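# Assemble the two printed parts to match the stand sample

## Task

Join the two 3D-printed parts so the result matches the completed assembly shown on the stand.

## Robot and tools

Robot: two arms, left_arm and right_arm, each with six revolute joints and a two-finger parallel gripper. left_arm sits on the +y side and right_arm on the -y side. These names do not follow image left and right. Calibrated base origins in the scene frame: left_arm (-0.046, +0.300, +0.011) m, right_arm (+0.030, -0.323, +0.007) m, each turned only slightly about z.

Scene frame: origin at table-top height, halfway between the nominal bases. +x points out over the table, +z points up. All reported hand positions (metres) and orientations (quat wxyz) use this frame. They may be off by a few centimetres, more at long reach. end_effector_position is the point between the finger pads, about 1 cm behind the tips. The fingers point along the gripper's +z axis and close along its y axis.

Joint order, used in every row and every per-joint list: shoulder (joint2), elbow (joint3), wrist roll (joint6), wrist pitch (joint4), waist (joint1), wrist yaw (joint5). Nominal ranges in rad: shoulder 0 to 3.142, elbow 0 to 3.142, wrist roll -2.094 to 2.094, wrist pitch -1.571 to 1.571, waist -2.618 to 3.054, wrist yaw -1.571 to 1.571. Real ends can sit 0.059 rad to either side of these.

A row is one flat list of 14 numbers, each between -1 and 1, covering both arms even if only one moves. Items 1-6 are left_arm joint offsets in the order above, item 7 is left_arm opening. Items 8-13 are right_arm joint offsets, item 14 is right_arm opening. A joint number is a scaled offset from the arm's Joint targets as they stood when the action (or move) began. It is not an absolute angle, and it does not count from the previous row. A value of 1.0 equals 2.224 rad for shoulder, elbow and waist, and 8.485 rad for the three wrist joints. So 0 keeps the current target, and repeating an offset in a new action moves the joint further. The opening is absolute: +1 fully open (about 0.094 m pad gap), -1 closed. Sending 0 there commands half open. To leave a gripper as it is, resend its present command.

execute_actions(actions, cameras): actions is a list of actions. Each action is a list of up to 15 rows, one per 1/30 s step. If an action has fewer rows, its last row repeats for the remaining steps. An action is rejected for both arms if it would push a joint more than 0.059 rad beyond its range. If the first action fails this check, or any action is malformed, the whole call is rejected. cameras takes a list of names, ["all"] or []. An empty actions list returns all images plus the scene number.

move(target, speed, blend, opening_speed, grip_force, blocking, cameras): target is one 14-number row, or a list of up to 15 such rows. Every row's offsets count from the same starting Joint targets, not from the previous row. All joints follow a synchronized path, so gripper paths curve. There is no collision avoidance. speed is in rad/s for the joint with the longest way to go: 0.01 to 12.57, default 0.5. Give one value, or one per target. blend (rad, per target or single) rounds corners between waypoints; 0 stops at each one. opening_speed: gripper command rate per second on the -1..+1 scale, at least 0.2. grip_force: newtons per pad, 10 to 50 (full), single or one per arm. It persists, and below 50 the fingers close slowly. blocking=false returns after about 0.5 s while the move keeps running. The result adds a move: line such as done, off_target, moving, held or fault, plus limits=held if steps were withheld. Neither done nor off_target means contact is absent.

wait(seconds 0-10, cameras) lets the scene run with the last commands held. A running move continues. stop(cameras) brakes the current move; braking needs some distance. zoom_image(camera, region) enlarges part of the newest image from cam_high, cam_bench, cam_left_wrist or cam_right_wrist. region is [x0, y0, x1, y1] in pixels, from the top-left; at most 504 by 504. Full images are 672x504. read_manual(section) returns licence texts only. finished_scene(scene, 1 or 2) ends the scene irreversibly, so call it only once the assembly holds without the robot.

Result lines: Joint positions and Joint velocities list six joints (rad, rad/s) plus the finger gap (m). Joint targets are the base for your next offsets. Joint torques are in N m, positive toward larger angles, with noise and offsets. grip_measured uses the opening scale and reads a little wide when empty. When squeezing a hard part it reads a few mm narrower than the part. grip_effort_nm is the gripper motor effort; negative means closing. Tool commands shows the present gripper commands. "joint sent to its limit" means a joint was clamped at its end. "joint command not followed" means the clearance check altered targets. MOTOR HOT appears near 75 °C. OVER-TEMPERATURE FAULT at 90 °C folds that arm away for the rest of the scene.

Motion notes: joint speed is limited, and very small turns may not start. Targets can lead the measured angle by only 0.339 rad (large joints) or 2.2 rad (wrist). An arm is also held back if its target would put the gripper more than 200 mm from its measured spot. To stop an arm pushing or being dragged, command its targets back past its measured positions. The robot keeps running while you compose replies.

Avoid: dropping parts or releasing them while they move; parts leaving the table; slamming or hard pushes into fixtures or the table. Avoid any contact between the two arms, including one gripper closing on the other's fingers. Avoid loading the wrist-camera cables. Avoid long stretched-out holds or pushing toward unreachable poses, which heat the motors. To grasp fragile items, close slowly using opening_speed or a lower grip_force. To release, command an opening well above grip_measured.

Each tool is called as name(argument=value, ...) on one line, values as JSON.

## Session

execute_actions(actions=[])

Scene clock: 0.00 s.
left_arm: end_effector_position=(+0.3491, +0.2852, +0.1079) grip_measured=+1.000 grip_effort_nm=n/a end_effector_quat_wxyz=(+0.580, +0.012, +0.813, +0.043) | right_arm: end_effector_position=(+0.4390, -0.3012, +0.1131) grip_measured=+1.000 grip_effort_nm=n/a end_effector_quat_wxyz=(+0.594, -0.052, +0.803, +0.006)
Joint names: [shoulder, elbow, wrist roll, wrist pitch, waist, wrist yaw]
Joint positions: left_arm=[1.538 0.354 0.031 0.851 -0.098 -0.165 0.094] | right_arm=[1.575 0.397 -0.067 0.88 -0.006 -0.042 0.094]
Joint velocities: within noise
Joint torques (N m): no reading
Heat: left arm: 37 °C; right arm: 39 °C.
Joint targets: left_arm=[1.532 0.360 0.028 0.838 -0.094 -0.171] | right_arm=[1.564 0.407 -0.063 0.882 -0.002 -0.046]
Tool commands: left_gripper/opening=+1.0 right_gripper/opening=+1.0

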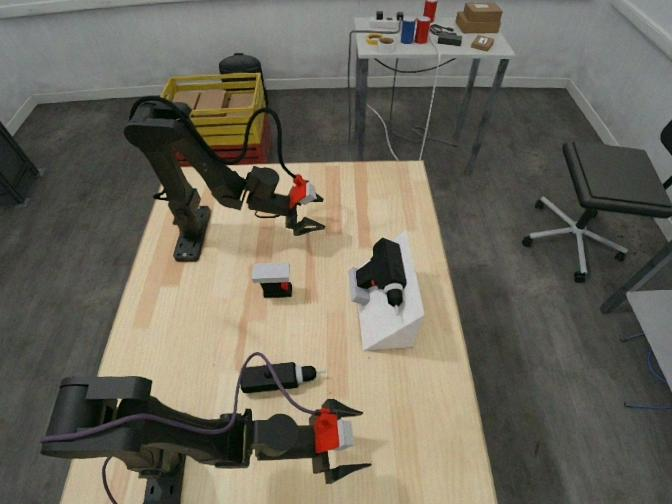

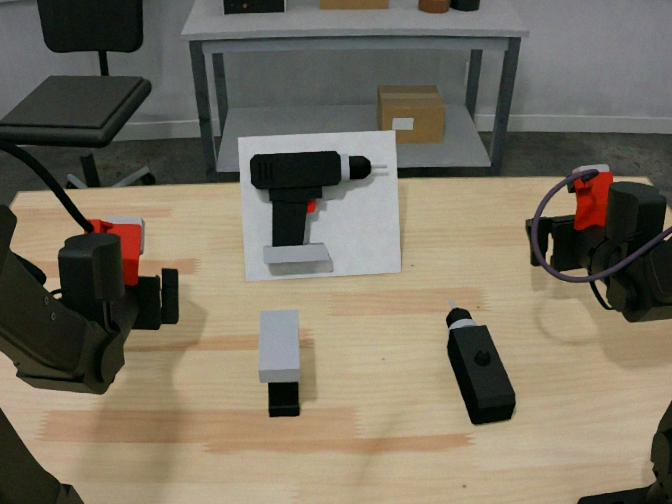

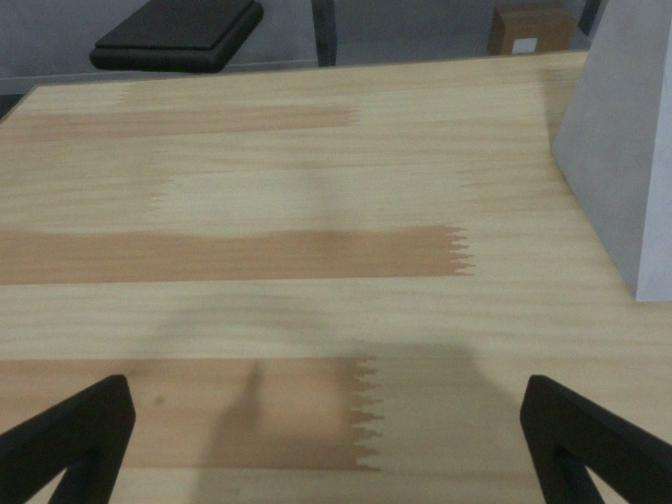

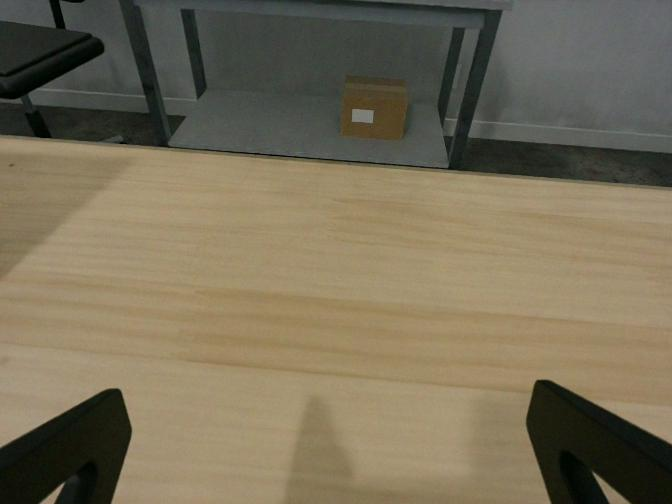

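zoom_image(camera="cam_bench", region=[220, 120, 420, 280])

zoom_image(camera="cam_bench", region=[220, 280, 360, 430])

zoom_image(camera="cam_bench", region=[410, 280, 550, 430])

zoom_image(camera="cam_high", region=[220, 230, 360, 410])

zoom_image(camera="cam_high", region=[330, 220, 440, 360])

Scaled by 2.520 from the camera's 672x504 image, which has a finer 960x720 frame.

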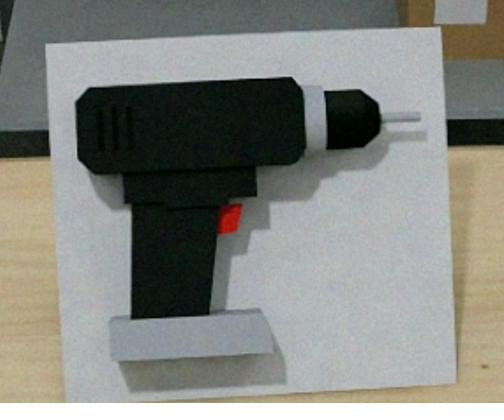

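Scaled by 3.360 from the camera's 672x504 image, which has a finer 960x720 frame.

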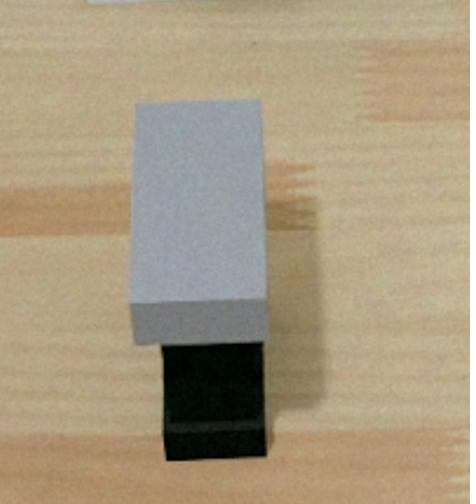

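Scaled by 3.360 from the camera's 672x504 image, which has a finer 960x720 frame.

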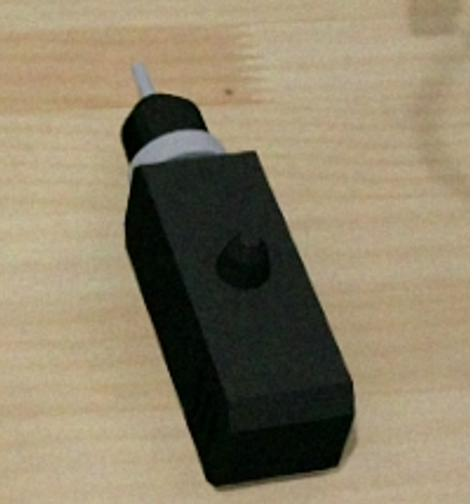

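Scaled by 2.800 from the camera's 672x504 image, which has a finer 960x720 frame.

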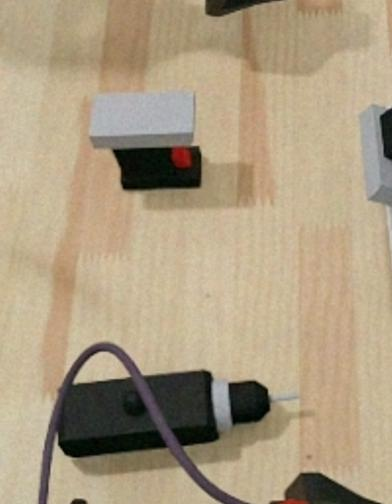

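Scaled by 3.600 from the camera's 672x504 image, which has a finer 960x720 frame.

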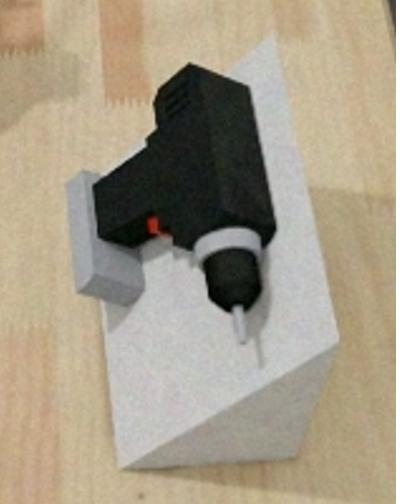

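move(target=[[0,0,0,0,0,0,1,-0.2374,0.2244,0.0074,-0.2183,0,0.0054,1],[0,0,0,0,0,0,1,-0.2374,0.2244,0.0074,-0.2183,0.248,0.0054,1]], speed=1.0, blend=0.15, cameras=["all"])

Scene clock: 31.87 s.
left_arm: end_effector_position=(+0.3491, +0.2852, +0.1079) grip_measured=+1.000 grip_effort_nm=0.02 end_effector_quat_wxyz=(+0.580, +0.012, +0.813, +0.043) | right_arm: end_effector_position=(+0.2359, -0.1849, +0.1439) grip_measured=+1.000 grip_effort_nm=0.00 end_effector_quat_wxyz=(+0.209, -0.287, +0.933, +0.062)
Joint names: [shoulder, elbow, wrist roll, wrist pitch, waist, wrist yaw]
Joint positions: left_arm=[1.538 0.354 0.031 0.851 -0.098 -0.165 0.094] | right_arm=[1.055 0.874 -0.013 -0.95 0.547 -0.002 0.094]
Joint torques (N m): left_arm=[-6.52 5.82 -0.02 1.42 0.01 -0.08] | right_arm=[-3.14 7.79 0.04 0.49 0.42 0.04]
Heat: left arm: 39 °C; right arm: 42 °C.
Joint targets: left_arm=[1.532 0.360 0.028 0.838 -0.094 -0.171] | right_arm=[1.036 0.906 -0.001 -0.971 0.550 0.000]
move: done

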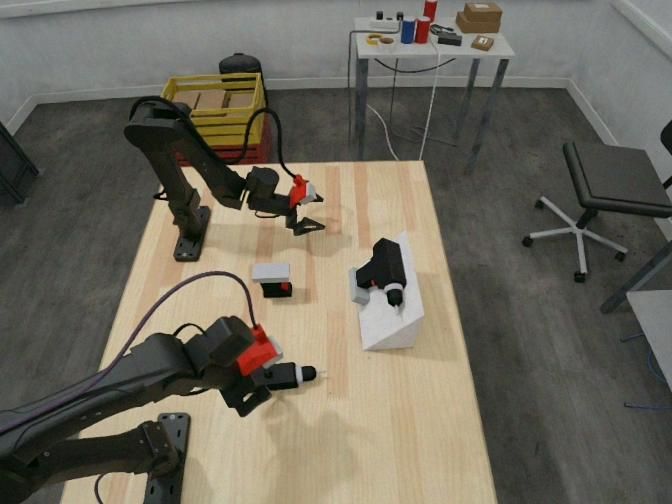

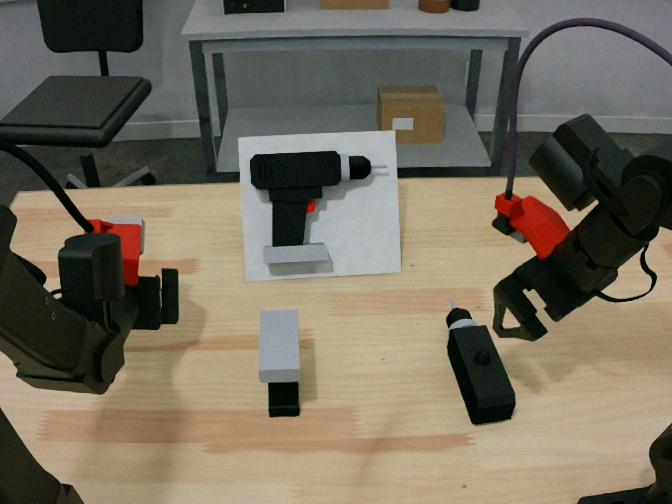

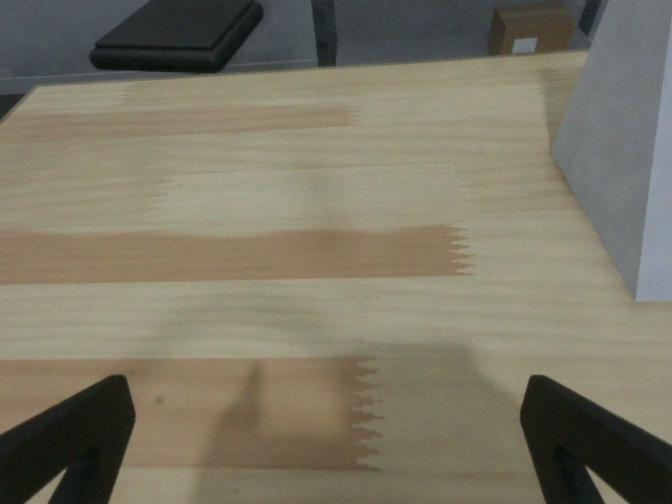

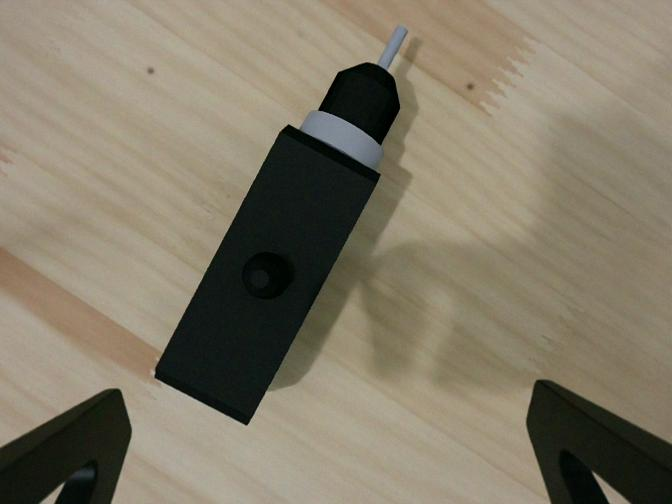

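zoom_image(camera="cam_right_wrist", region=[200, 210, 340, 330])

zoom_image(camera="cam_bench", region=[440, 310, 540, 430])

zoom_image(camera="cam_bench", region=[250, 370, 310, 430])

Scaled by 3.600 from the camera's 672x504 image, which has a finer 960x720 frame.

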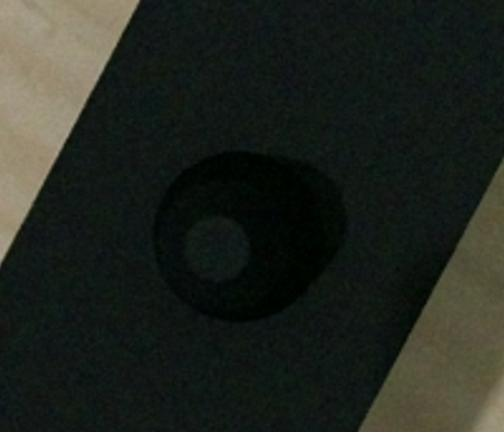

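Scaled by 4.200 from the camera's 672x504 image, which has a finer 960x720 frame.

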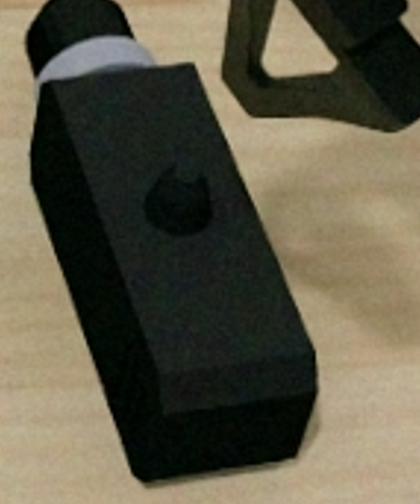

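Scaled by 8.400 from the camera's 672x504 image, which has a finer 960x720 frame.

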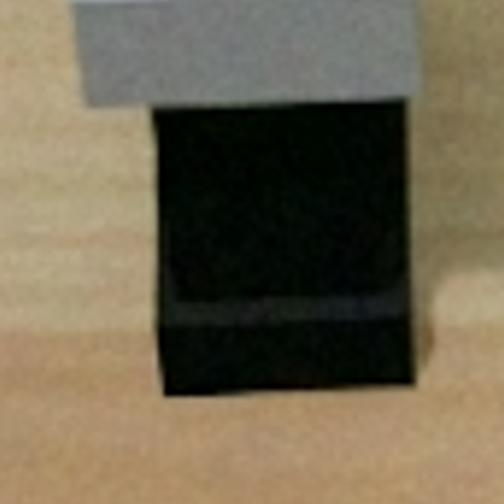

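move(target=[0,0,0,0,0,0,1,0.2644,0.1992,0,0.0172,0.2473,0,1], speed=0.8, cameras=["all"])

Scene clock: 40.17 s.
left_arm: end_effector_position=(+0.3491, +0.2852, +0.1079) grip_measured=+1.000 grip_effort_nm=0.02 end_effector_quat_wxyz=(+0.580, +0.012, +0.813, +0.043) | right_arm: end_effector_position=(+0.1887, +0.0283, +0.1443) grip_measured=+1.000 grip_effort_nm=-0.01 end_effector_quat_wxyz=(+0.173, -0.534, +0.820, +0.110)
Joint names: [shoulder, elbow, wrist roll, wrist pitch, waist, wrist yaw]
Joint positions: left_arm=[1.538 0.354 0.031 0.851 -0.098 -0.165 0.094] | right_arm=[1.621 1.318 -0.012 -0.854 1.105 0 0.094]
Joint torques (N m): left_arm=[-6.52 5.82 -0.06 1.44 -0.05 -0.07] | right_arm=[-7.12 8.08 0 1 -0.13 0.02]
Heat: left arm: 40 °C; right arm: 42 °C.
Joint targets: left_arm=[1.532 0.360 0.028 0.838 -0.094 -0.171] | right_arm=[1.624 1.349 -0.001 -0.825 1.100 0.000]
move: done

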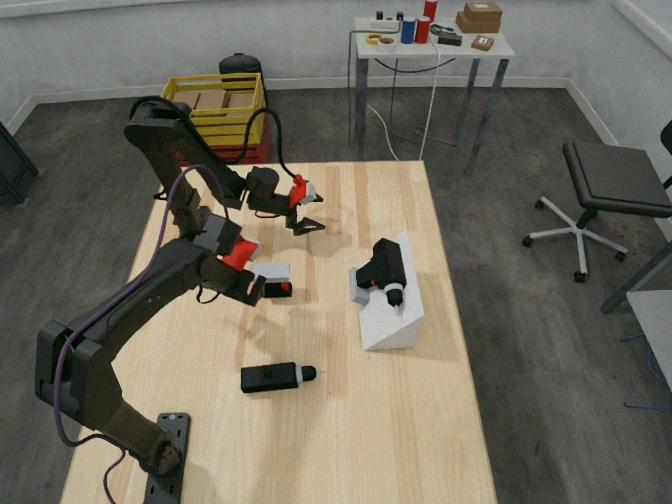

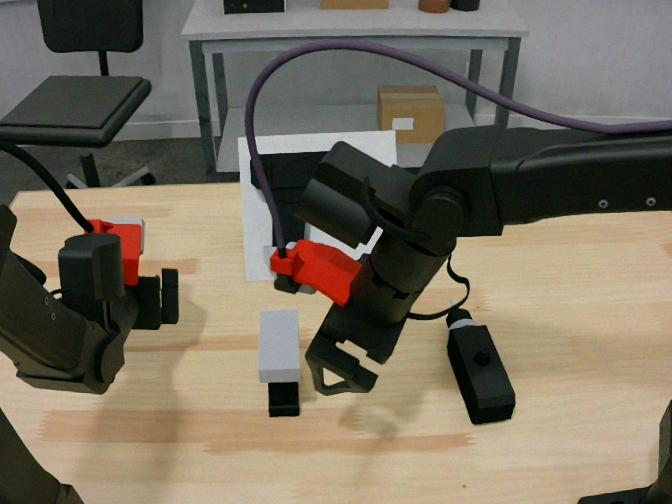

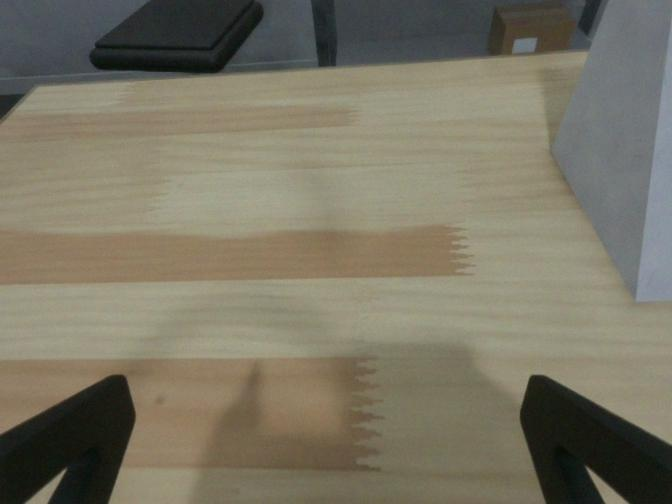

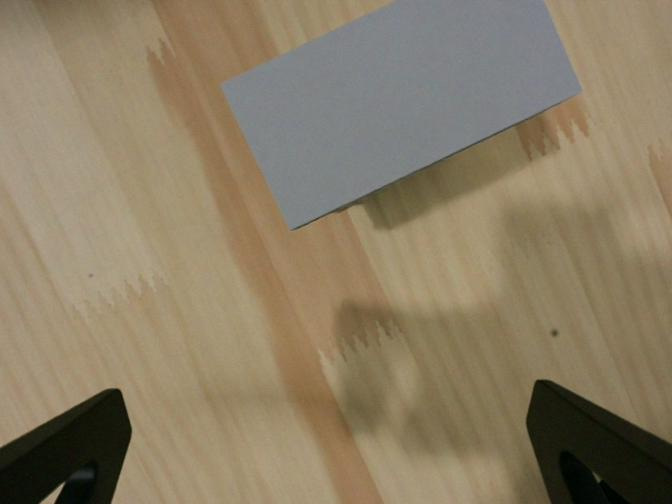

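move(target=[0,0,0,0,0,0,1,0.2989,0.4573,0.1431,-0.0758,0.0427,0.0388,1], speed=0.7, cameras=["all"])

Scene clock: 60.57 s.
left_arm: end_effector_position=(+0.3491, +0.2852, +0.1079) grip_measured=+1.000 grip_effort_nm=0.02 end_effector_quat_wxyz=(+0.580, +0.012, +0.813, +0.043) | right_arm: end_effector_position=(+0.2391, +0.1072, +0.1651) grip_measured=+1.000 grip_effort_nm=-0.01 end_effector_quat_wxyz=(+0.170, +0.000, +0.985, +0.035)
Joint names: [shoulder, elbow, wrist roll, wrist pitch, waist, wrist yaw]
Joint positions: left_arm=[1.538 0.354 0.031 0.851 -0.098 -0.165 0.094] | right_arm=[2.271 2.336 1.197 -1.449 1.188 0.296 0.094]
Joint torques (N m): left_arm=[-6.38 5.82 -0.07 1.43 0.05 -0.07] | right_arm=[-11.07 6.94 0.12 -0.1 0.62 0.41]
Heat: left arm: 40 °C; right arm: 41 °C.
Joint targets: left_arm=[1.532 0.360 0.028 0.838 -0.094 -0.171] | right_arm=[2.289 2.367 1.214 -1.468 1.195 0.329]
move: done

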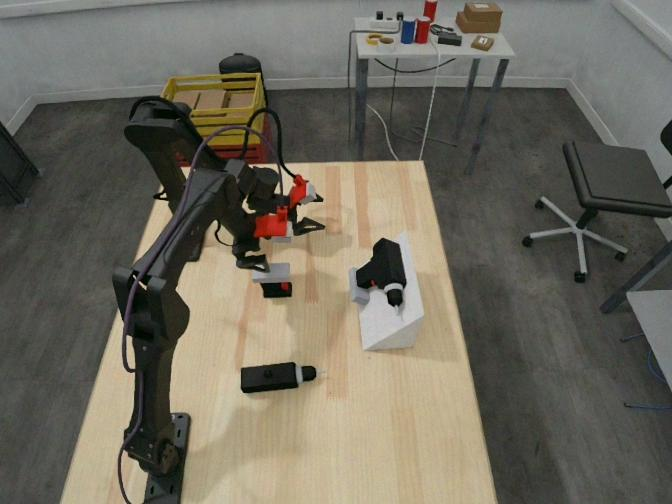

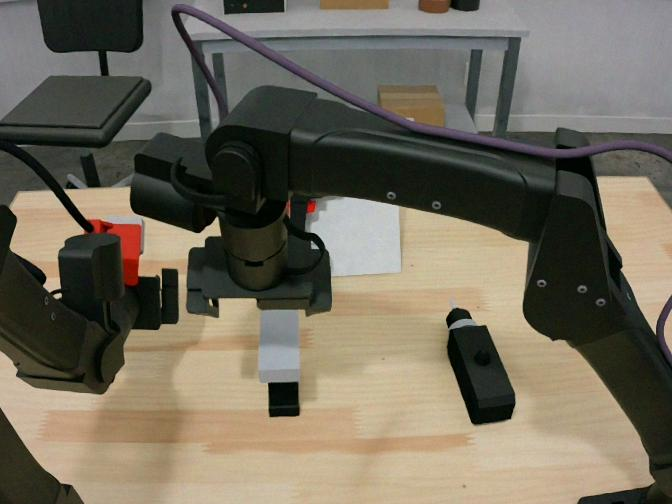

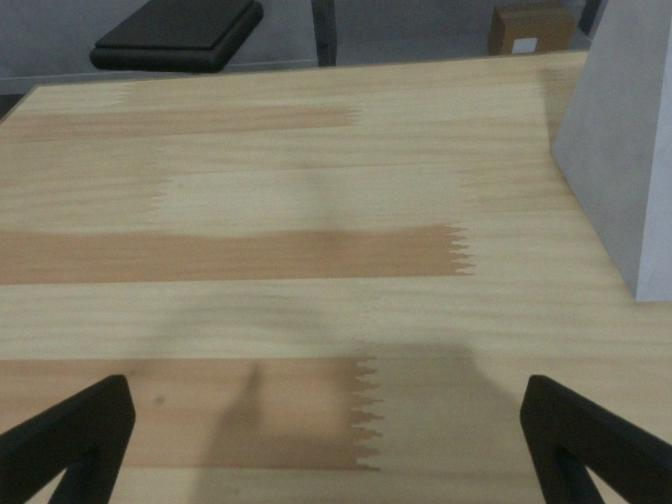

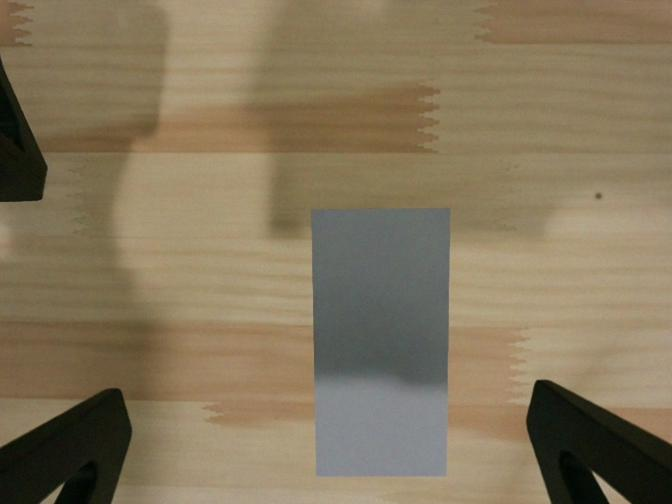

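move(target=[0,0,0,0,0,0,1,-0.0486,-0.1924,-0.0022,0.0383,-0.0076,0,1], speed=0.5, cameras=["cam_right_wrist","cam_bench","cam_high"])

Scene clock: 68.00 s.
left_arm: end_effector_position=(+0.3491, +0.2852, +0.1079) grip_measured=+1.000 grip_effort_nm=0.02 end_effector_quat_wxyz=(+0.580, +0.012, +0.813, +0.043) | right_arm: end_effector_position=(+0.2355, +0.0957, +0.0845) grip_measured=+1.000 grip_effort_nm=-0.02 end_effector_quat_wxyz=(+0.161, -0.004, +0.987, +0.006)
Joint names: [shoulder, elbow, wrist roll, wrist pitch, waist, wrist yaw]
Joint positions: left_arm=[1.538 0.354 0.031 0.851 -0.098 -0.165 0.094] | right_arm=[2.227 1.947 1.199 -1.164 1.188 0.299 0.094]
Joint torques (N m): left_arm=[-6.37 5.94 -0.06 1.39 0.02 -0.06] | right_arm=[-16.81 4.21 -0.1 0.25 -0.49 0.39]
Heat: left arm: 40 °C; right arm: 40 °C.
Joint targets: left_arm=[1.532 0.360 0.028 0.838 -0.094 -0.171] | right_arm=[2.181 1.939 1.195 -1.143 1.178 0.329]
move: off_target (right_arm); right_arm: the shoulder is farthest, 0.046 rad from its target
Images, in order (width x height): cam_high 672x504, cam_bench 672x504, cam_right_wrist 672x504.

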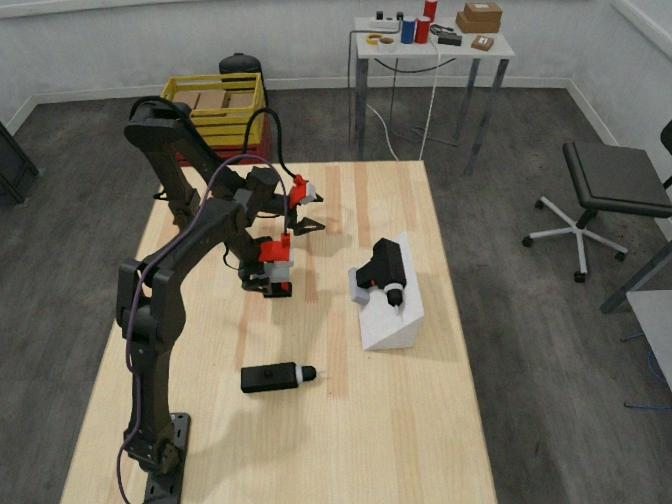

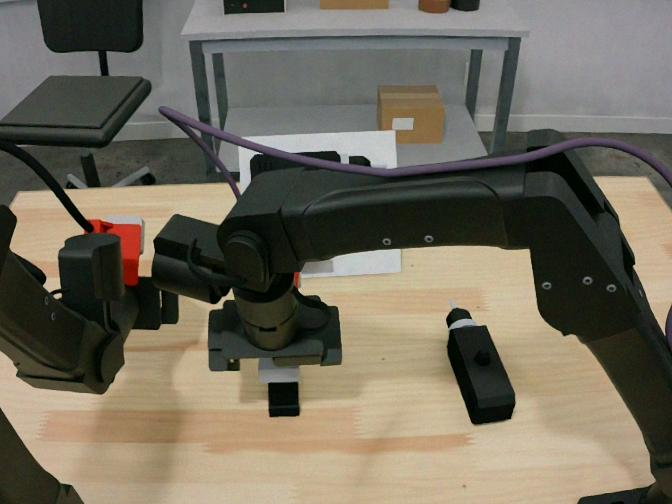

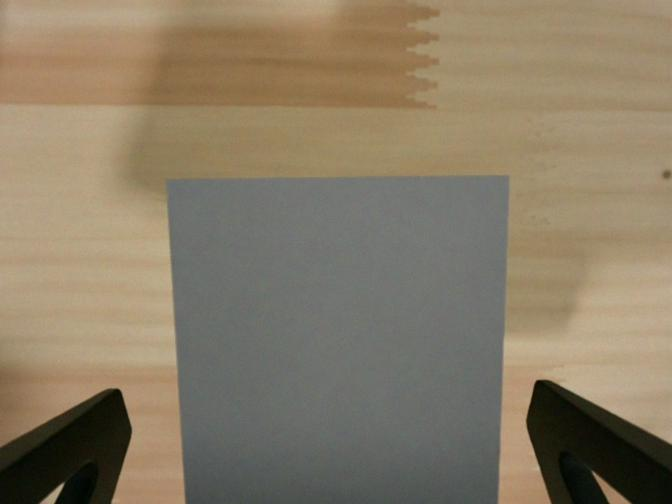

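move(target=[0,0,0,0,0,0,1,0,0.0346,0,-0.0091,-0.0054,0,1], speed=0.3, cameras=["cam_right_wrist"])

Scene clock: 73.17 s.
left_arm: end_effector_position=(+0.3491, +0.2852, +0.1079) grip_measured=+1.000 grip_effort_nm=0.02 end_effector_quat_wxyz=(+0.580, +0.012, +0.813, +0.043) | right_arm: end_effector_position=(+0.2415, +0.0934, +0.0963) grip_measured=+1.000 grip_effort_nm=-0.01 end_effector_quat_wxyz=(+0.162, +0.003, +0.987, +0.007)
Joint names: [shoulder, elbow, wrist roll, wrist pitch, waist, wrist yaw]
Joint positions: left_arm=[1.538 0.354 0.031 0.851 -0.098 -0.165 0.094] | right_arm=[2.224 1.988 1.199 -1.204 1.174 0.299 0.094]
Joint torques (N m): left_arm=[-6.45 5.82 -0.05 1.41 0.02 -0.07] | right_arm=[-16.38 7.09 -0.04 -0.12 -0.49 0.4]
Heat: left arm: 40 °C; right arm: 40 °C.
Joint targets: left_arm=[1.532 0.360 0.028 0.838 -0.094 -0.171] | right_arm=[2.181 2.016 1.195 -1.220 1.166 0.329]
move: off_target (right_arm); right_arm: the shoulder is farthest, 0.043 rad from its target
Images, in order (width x height): cam_right_wrist 672x504.

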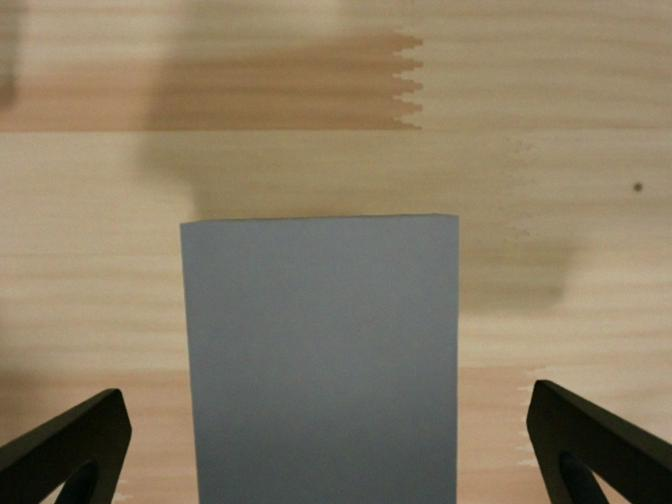

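move(target=[0,0,0,0,0,0,1,-0.005,0.0135,0,-0.0036,-0.001,0,1], speed=0.3, cameras=["cam_right_wrist"])

move(target=[0,0,0,0,0,0,1,0,0,0,0,0,0,-0.3], opening_speed=0.5, cameras=["cam_right_wrist","cam_bench"])

Scene clock: 75.80 s.
left_arm: end_effector_position=(+0.3491, +0.2852, +0.1079) grip_measured=+1.000 grip_effort_nm=0.02 end_effector_quat_wxyz=(+0.580, +0.012, +0.813, +0.043) | right_arm: end_effector_position=(+0.2414, +0.0931, +0.1084) grip_measured=+1.000 grip_effort_nm=-0.02 end_effector_quat_wxyz=(+0.164, +0.004, +0.986, +0.012)
Joint names: [shoulder, elbow, wrist roll, wrist pitch, waist, wrist yaw]
Joint positions: left_arm=[1.538 0.354 0.031 0.851 -0.098 -0.165 0.094] | right_arm=[2.213 2.017 1.199 -1.234 1.174 0.299 0.094]
Joint torques (N m): left_arm=[-6.52 5.94 -0.06 1.39 -0.03 -0.09] | right_arm=[-16.46 7.1 -0.09 -0.09 -1.02 0.42]
Heat: left arm: 41 °C; right arm: 39 °C.
Joint targets: left_arm=[1.532 0.360 0.028 0.838 -0.094 -0.171] | right_arm=[2.170 2.046 1.195 -1.251 1.164 0.329]
move: off_target (right_arm); right_arm: the shoulder is farthest, 0.043 rad from its target
Images, in order (width x height): cam_right_wrist 672x504.

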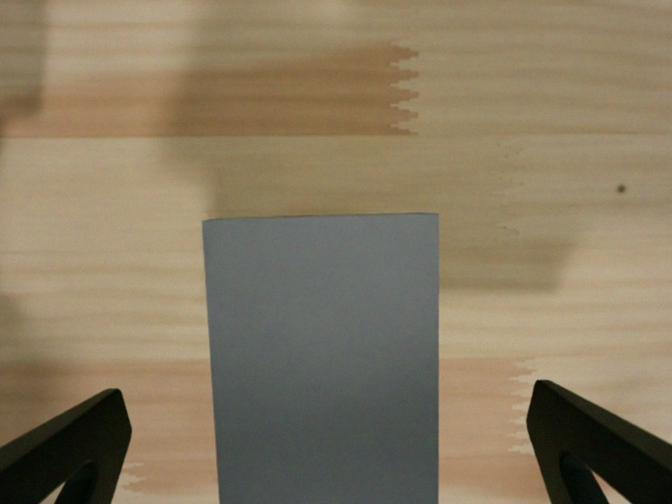

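Scene clock: 78.60 s.
left_arm: end_effector_position=(+0.3491, +0.2852, +0.1079) grip_measured=+1.000 grip_effort_nm=0.02 end_effector_quat_wxyz=(+0.580, +0.012, +0.813, +0.043) | right_arm: end_effector_position=(+0.2414, +0.0931, +0.1084) grip_measured=-0.059 grip_effort_nm=-1.03 end_effector_quat_wxyz=(+0.164, +0.004, +0.986, +0.012)
Joint names: [shoulder, elbow, wrist roll, wrist pitch, waist, wrist yaw]
Joint positions: left_arm=[1.538 0.354 0.031 0.851 -0.098 -0.165 0.094] | right_arm=[2.213 2.017 1.199 -1.234 1.174 0.299 0.044]
Joint torques (N m): left_arm=[-6.45 5.87 -0.04 1.41 0.12 -0.04] | right_arm=[-16.5 7.17 -0.09 -0.14 -0.66 0.39]
Heat: left arm: 41 °C; right arm: 39 °C.
Joint targets: left_arm=[1.532 0.360 0.028 0.838 -0.094 -0.171] | right_arm=[2.170 2.046 1.195 -1.251 1.164 0.329]
move: off_target (right_arm); right_arm: the shoulder is farthest, 0.043 rad from its target
Images, in order (width x height): cam_bench 672x504, cam_right_wrist 672x504.

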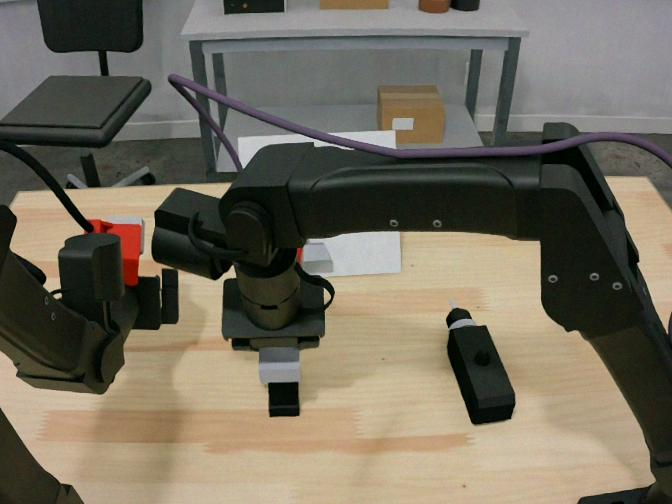

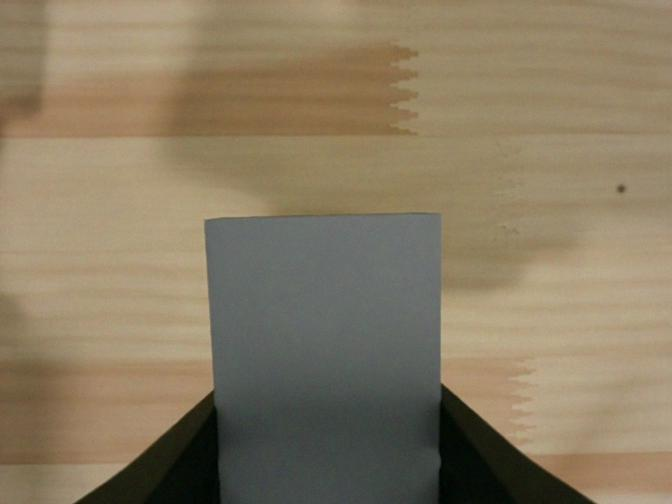

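move(target=[[0,0,0,0,0,0,1,0,0.0809,0,-0.0212,0,0,-0.3],[0,0,0,0,0,0,1,-0.3705,-0.3278,-0.0566,0,-0.1664,-0.0113,-0.3]], speed=[0.3,0.5], blend=[0.03,0], cameras=["all"])

Scene clock: 93.23 s.
left_arm: end_effector_position=(+0.3491, +0.2852, +0.1079) grip_measured=+1.000 grip_effort_nm=0.02 end_effector_quat_wxyz=(+0.580, +0.012, +0.813, +0.043) | right_arm: end_effector_position=(+0.2430, -0.1481, +0.1934) grip_measured=-0.059 grip_effort_nm=-1.03 end_effector_quat_wxyz=(+0.163, -0.041, +0.986, +0.001)
Joint names: [shoulder, elbow, wrist roll, wrist pitch, waist, wrist yaw]
Joint positions: left_arm=[1.538 0.354 0.031 0.851 -0.098 -0.165 0.094] | right_arm=[1.373 1.322 0.722 -1.285 0.794 0.228 0.044]
Joint torques (N m): left_arm=[-6.64 5.87 -0.05 1.42 -0.05 -0.11] | right_arm=[-6.69 4.75 -0.11 0.7 -0.5 0.16]
Heat: left arm: 41 °C; right arm: 39 °C.
Joint targets: left_arm=[1.532 0.360 0.028 0.838 -0.094 -0.171] | right_arm=[1.346 1.316 0.715 -1.251 0.794 0.233]
move: done

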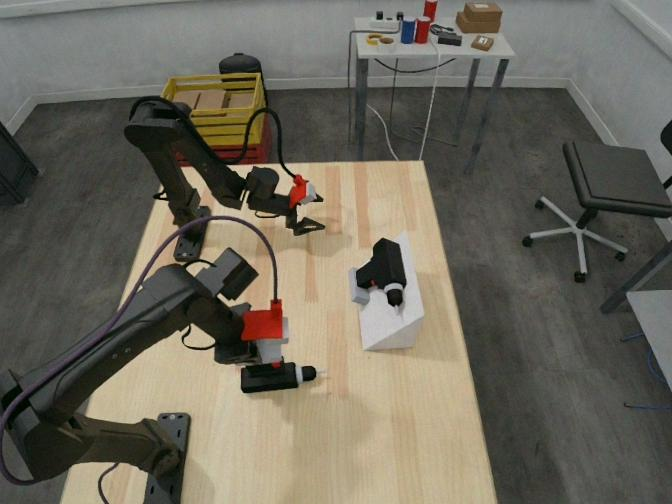

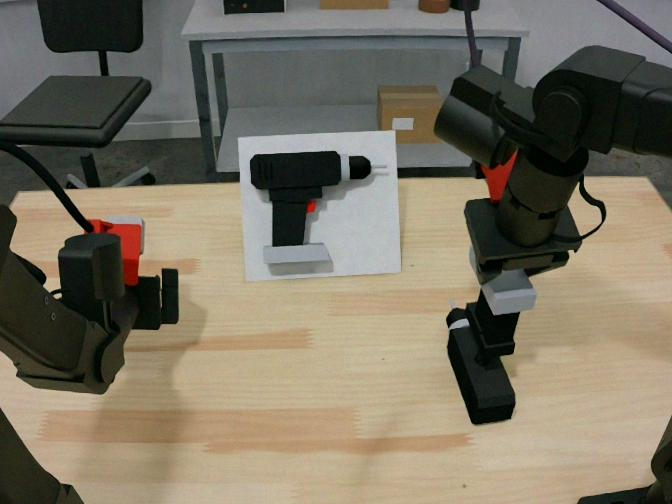

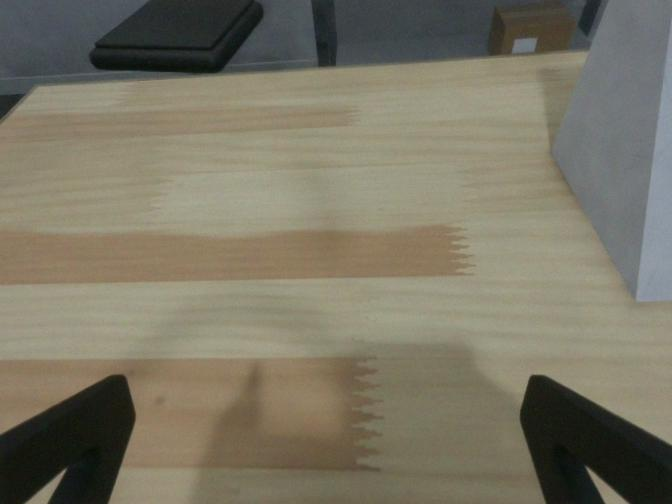

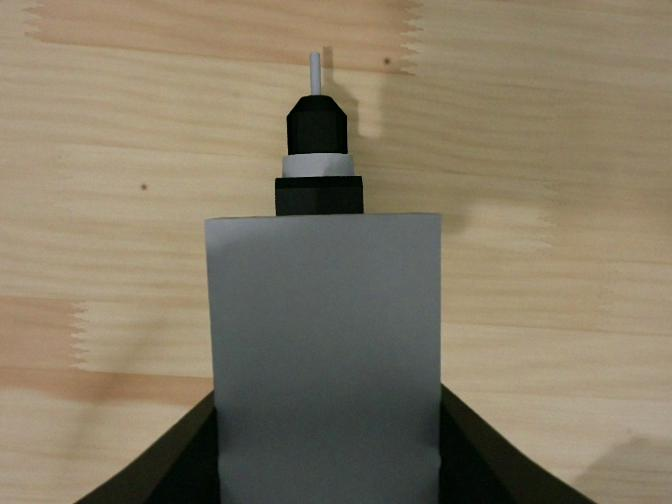

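move(target=[0,0,0,0,0,0,1,-0.0121,-0.0162,0,0.0044,0,-0.003,-0.3], speed=0.3, cameras=["all"])

Scene clock: 98.10 s.
left_arm: end_effector_position=(+0.3491, +0.2852, +0.1079) grip_measured=+1.000 grip_effort_nm=0.02 end_effector_quat_wxyz=(+0.580, +0.012, +0.813, +0.043) | right_arm: end_effector_position=(+0.2401, -0.1449, +0.1892) grip_measured=-0.059 grip_effort_nm=-1.03 end_effector_quat_wxyz=(+0.162, -0.042, +0.986, +0.018)
Joint names: [shoulder, elbow, wrist roll, wrist pitch, waist, wrist yaw]
Joint positions: left_arm=[1.538 0.354 0.031 0.851 -0.098 -0.165 0.094] | right_arm=[1.35 1.285 0.72 -1.248 0.794 0.204 0.044]
Joint torques (N m): left_arm=[-6.45 5.83 -0.06 1.43 0.05 -0.06] | right_arm=[-7.13 4.62 -0.11 0.67 -0.79 0.09]
Heat: left arm: 41 °C; right arm: 39 °C.
Joint targets: left_arm=[1.532 0.360 0.028 0.838 -0.094 -0.171] | right_arm=[1.319 1.280 0.715 -1.213 0.794 0.207]
move: done

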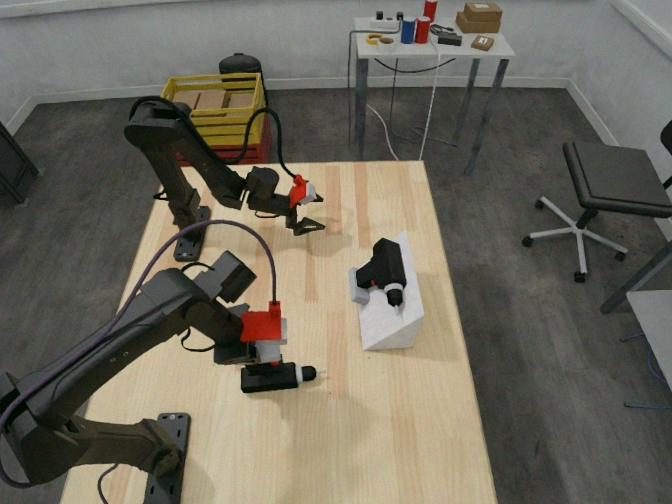

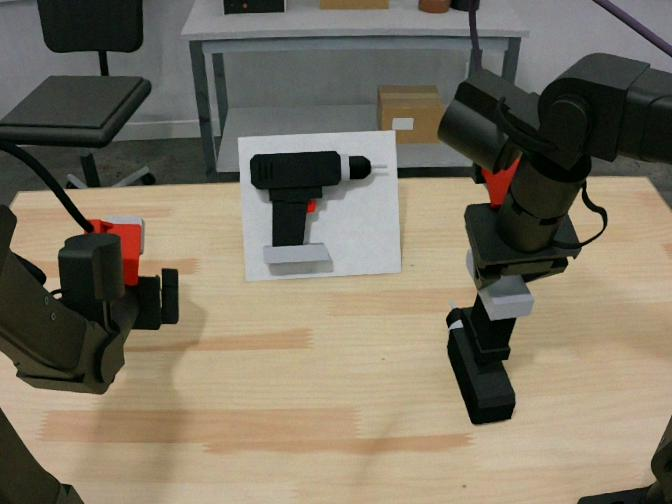

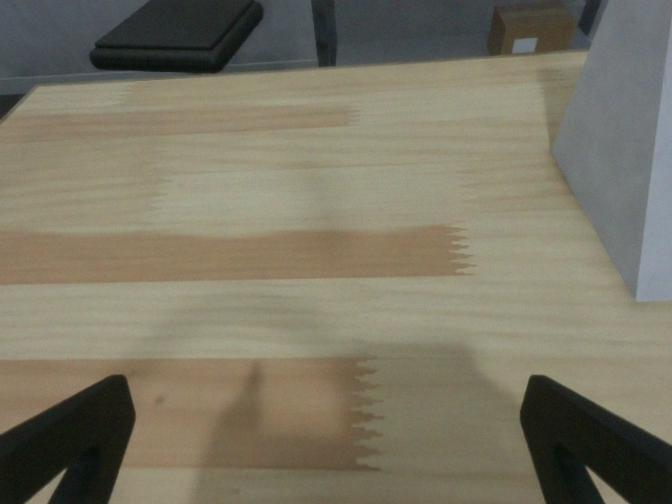

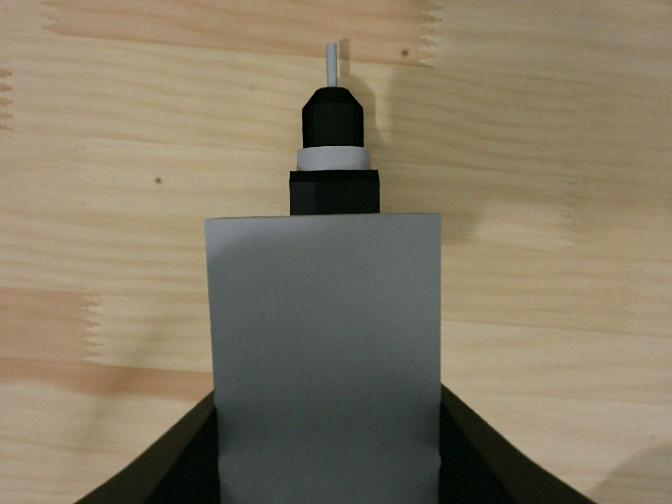

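zoom_image(camera="cam_bench", region=[420, 260, 560, 430])

zoom_image(camera="cam_high", region=[220, 320, 340, 410])

Scaled by 2.965 from the camera's 672x504 image, which has a finer 960x720 frame.

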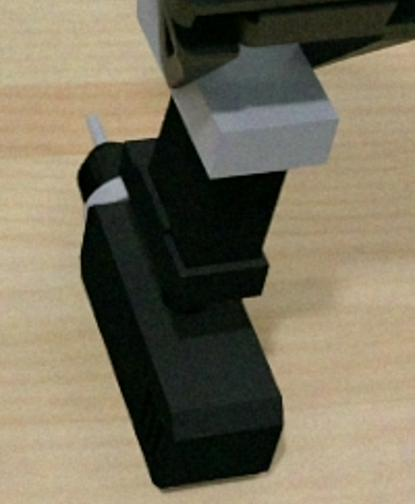

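Scaled by 4.200 from the camera's 672x504 image, which has a finer 960x720 frame.

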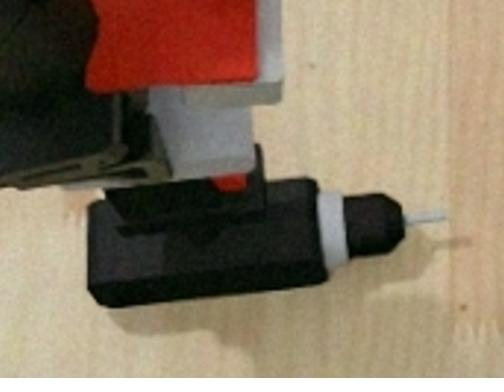

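move(target=[0,0,0,0,0,0,1,-0.0065,-0.0433,0,0.0097,-0.0015,0,-0.3], speed=0.15, cameras=["cam_right_wrist","cam_bench","cam_high"])

zoom_image(camera="cam_bench", region=[420, 260, 560, 430])

zoom_image(camera="cam_high", region=[220, 320, 340, 410])

Scene clock: 106.03 s.
left_arm: end_effector_position=(+0.3491, +0.2852, +0.1079) grip_measured=+1.000 grip_effort_nm=0.02 end_effector_quat_wxyz=(+0.580, +0.012, +0.813, +0.043) | right_arm: end_effector_position=(+0.2390, -0.1457, +0.1666) grip_measured=-0.059 grip_effort_nm=-1.03 end_effector_quat_wxyz=(+0.160, -0.042, +0.986, +0.017)
Joint names: [shoulder, elbow, wrist roll, wrist pitch, waist, wrist yaw]
Joint positions: left_arm=[1.538 0.354 0.031 0.851 -0.098 -0.165 0.094] | right_arm=[1.337 1.187 0.72 -1.167 0.794 0.202 0.044]
Joint torques (N m): left_arm=[-6.43 5.87 -0.06 1.42 0.03 -0.08] | right_arm=[-6.8 4.59 -0.11 0.73 -0.75 0.08]
Heat: left arm: 41 °C; right arm: 39 °C.
Joint targets: left_arm=[1.532 0.360 0.028 0.838 -0.094 -0.171] | right_arm=[1.304 1.184 0.715 -1.131 0.790 0.207]
move: off_target (right_arm); right_arm: the wrist pitch is farthest, 0.036 rad from its target
Images, in order (width x height): cam_high 672x504, cam_bench 672x504, cam_right_wrist 672x504.

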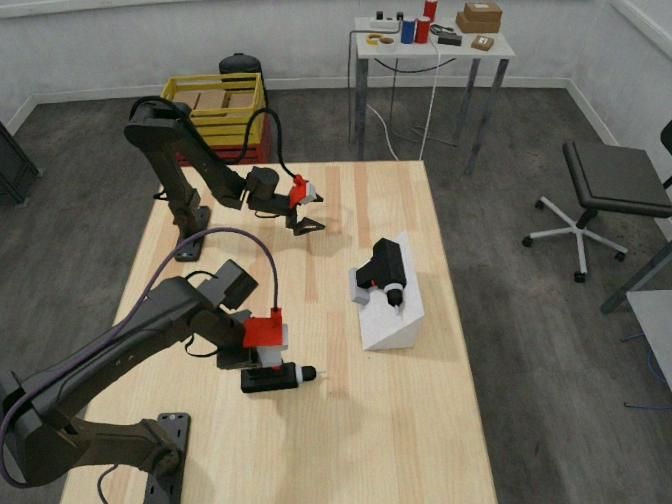

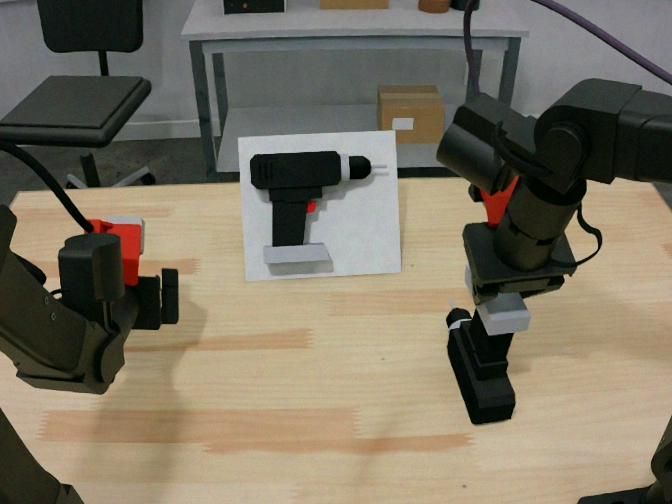

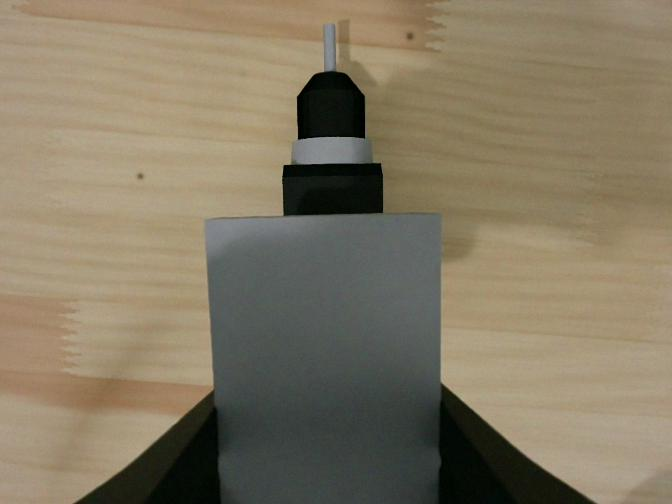

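Scaled by 2.965 from the camera's 672x504 image, which has a finer 960x720 frame.

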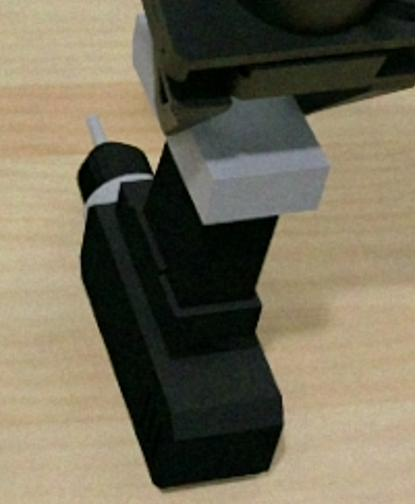

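Scaled by 4.200 from the camera's 672x504 image, which has a finer 960x720 frame.

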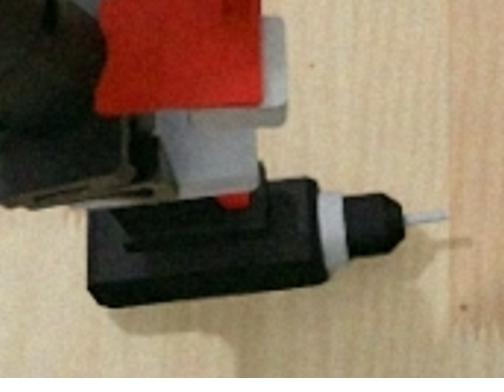

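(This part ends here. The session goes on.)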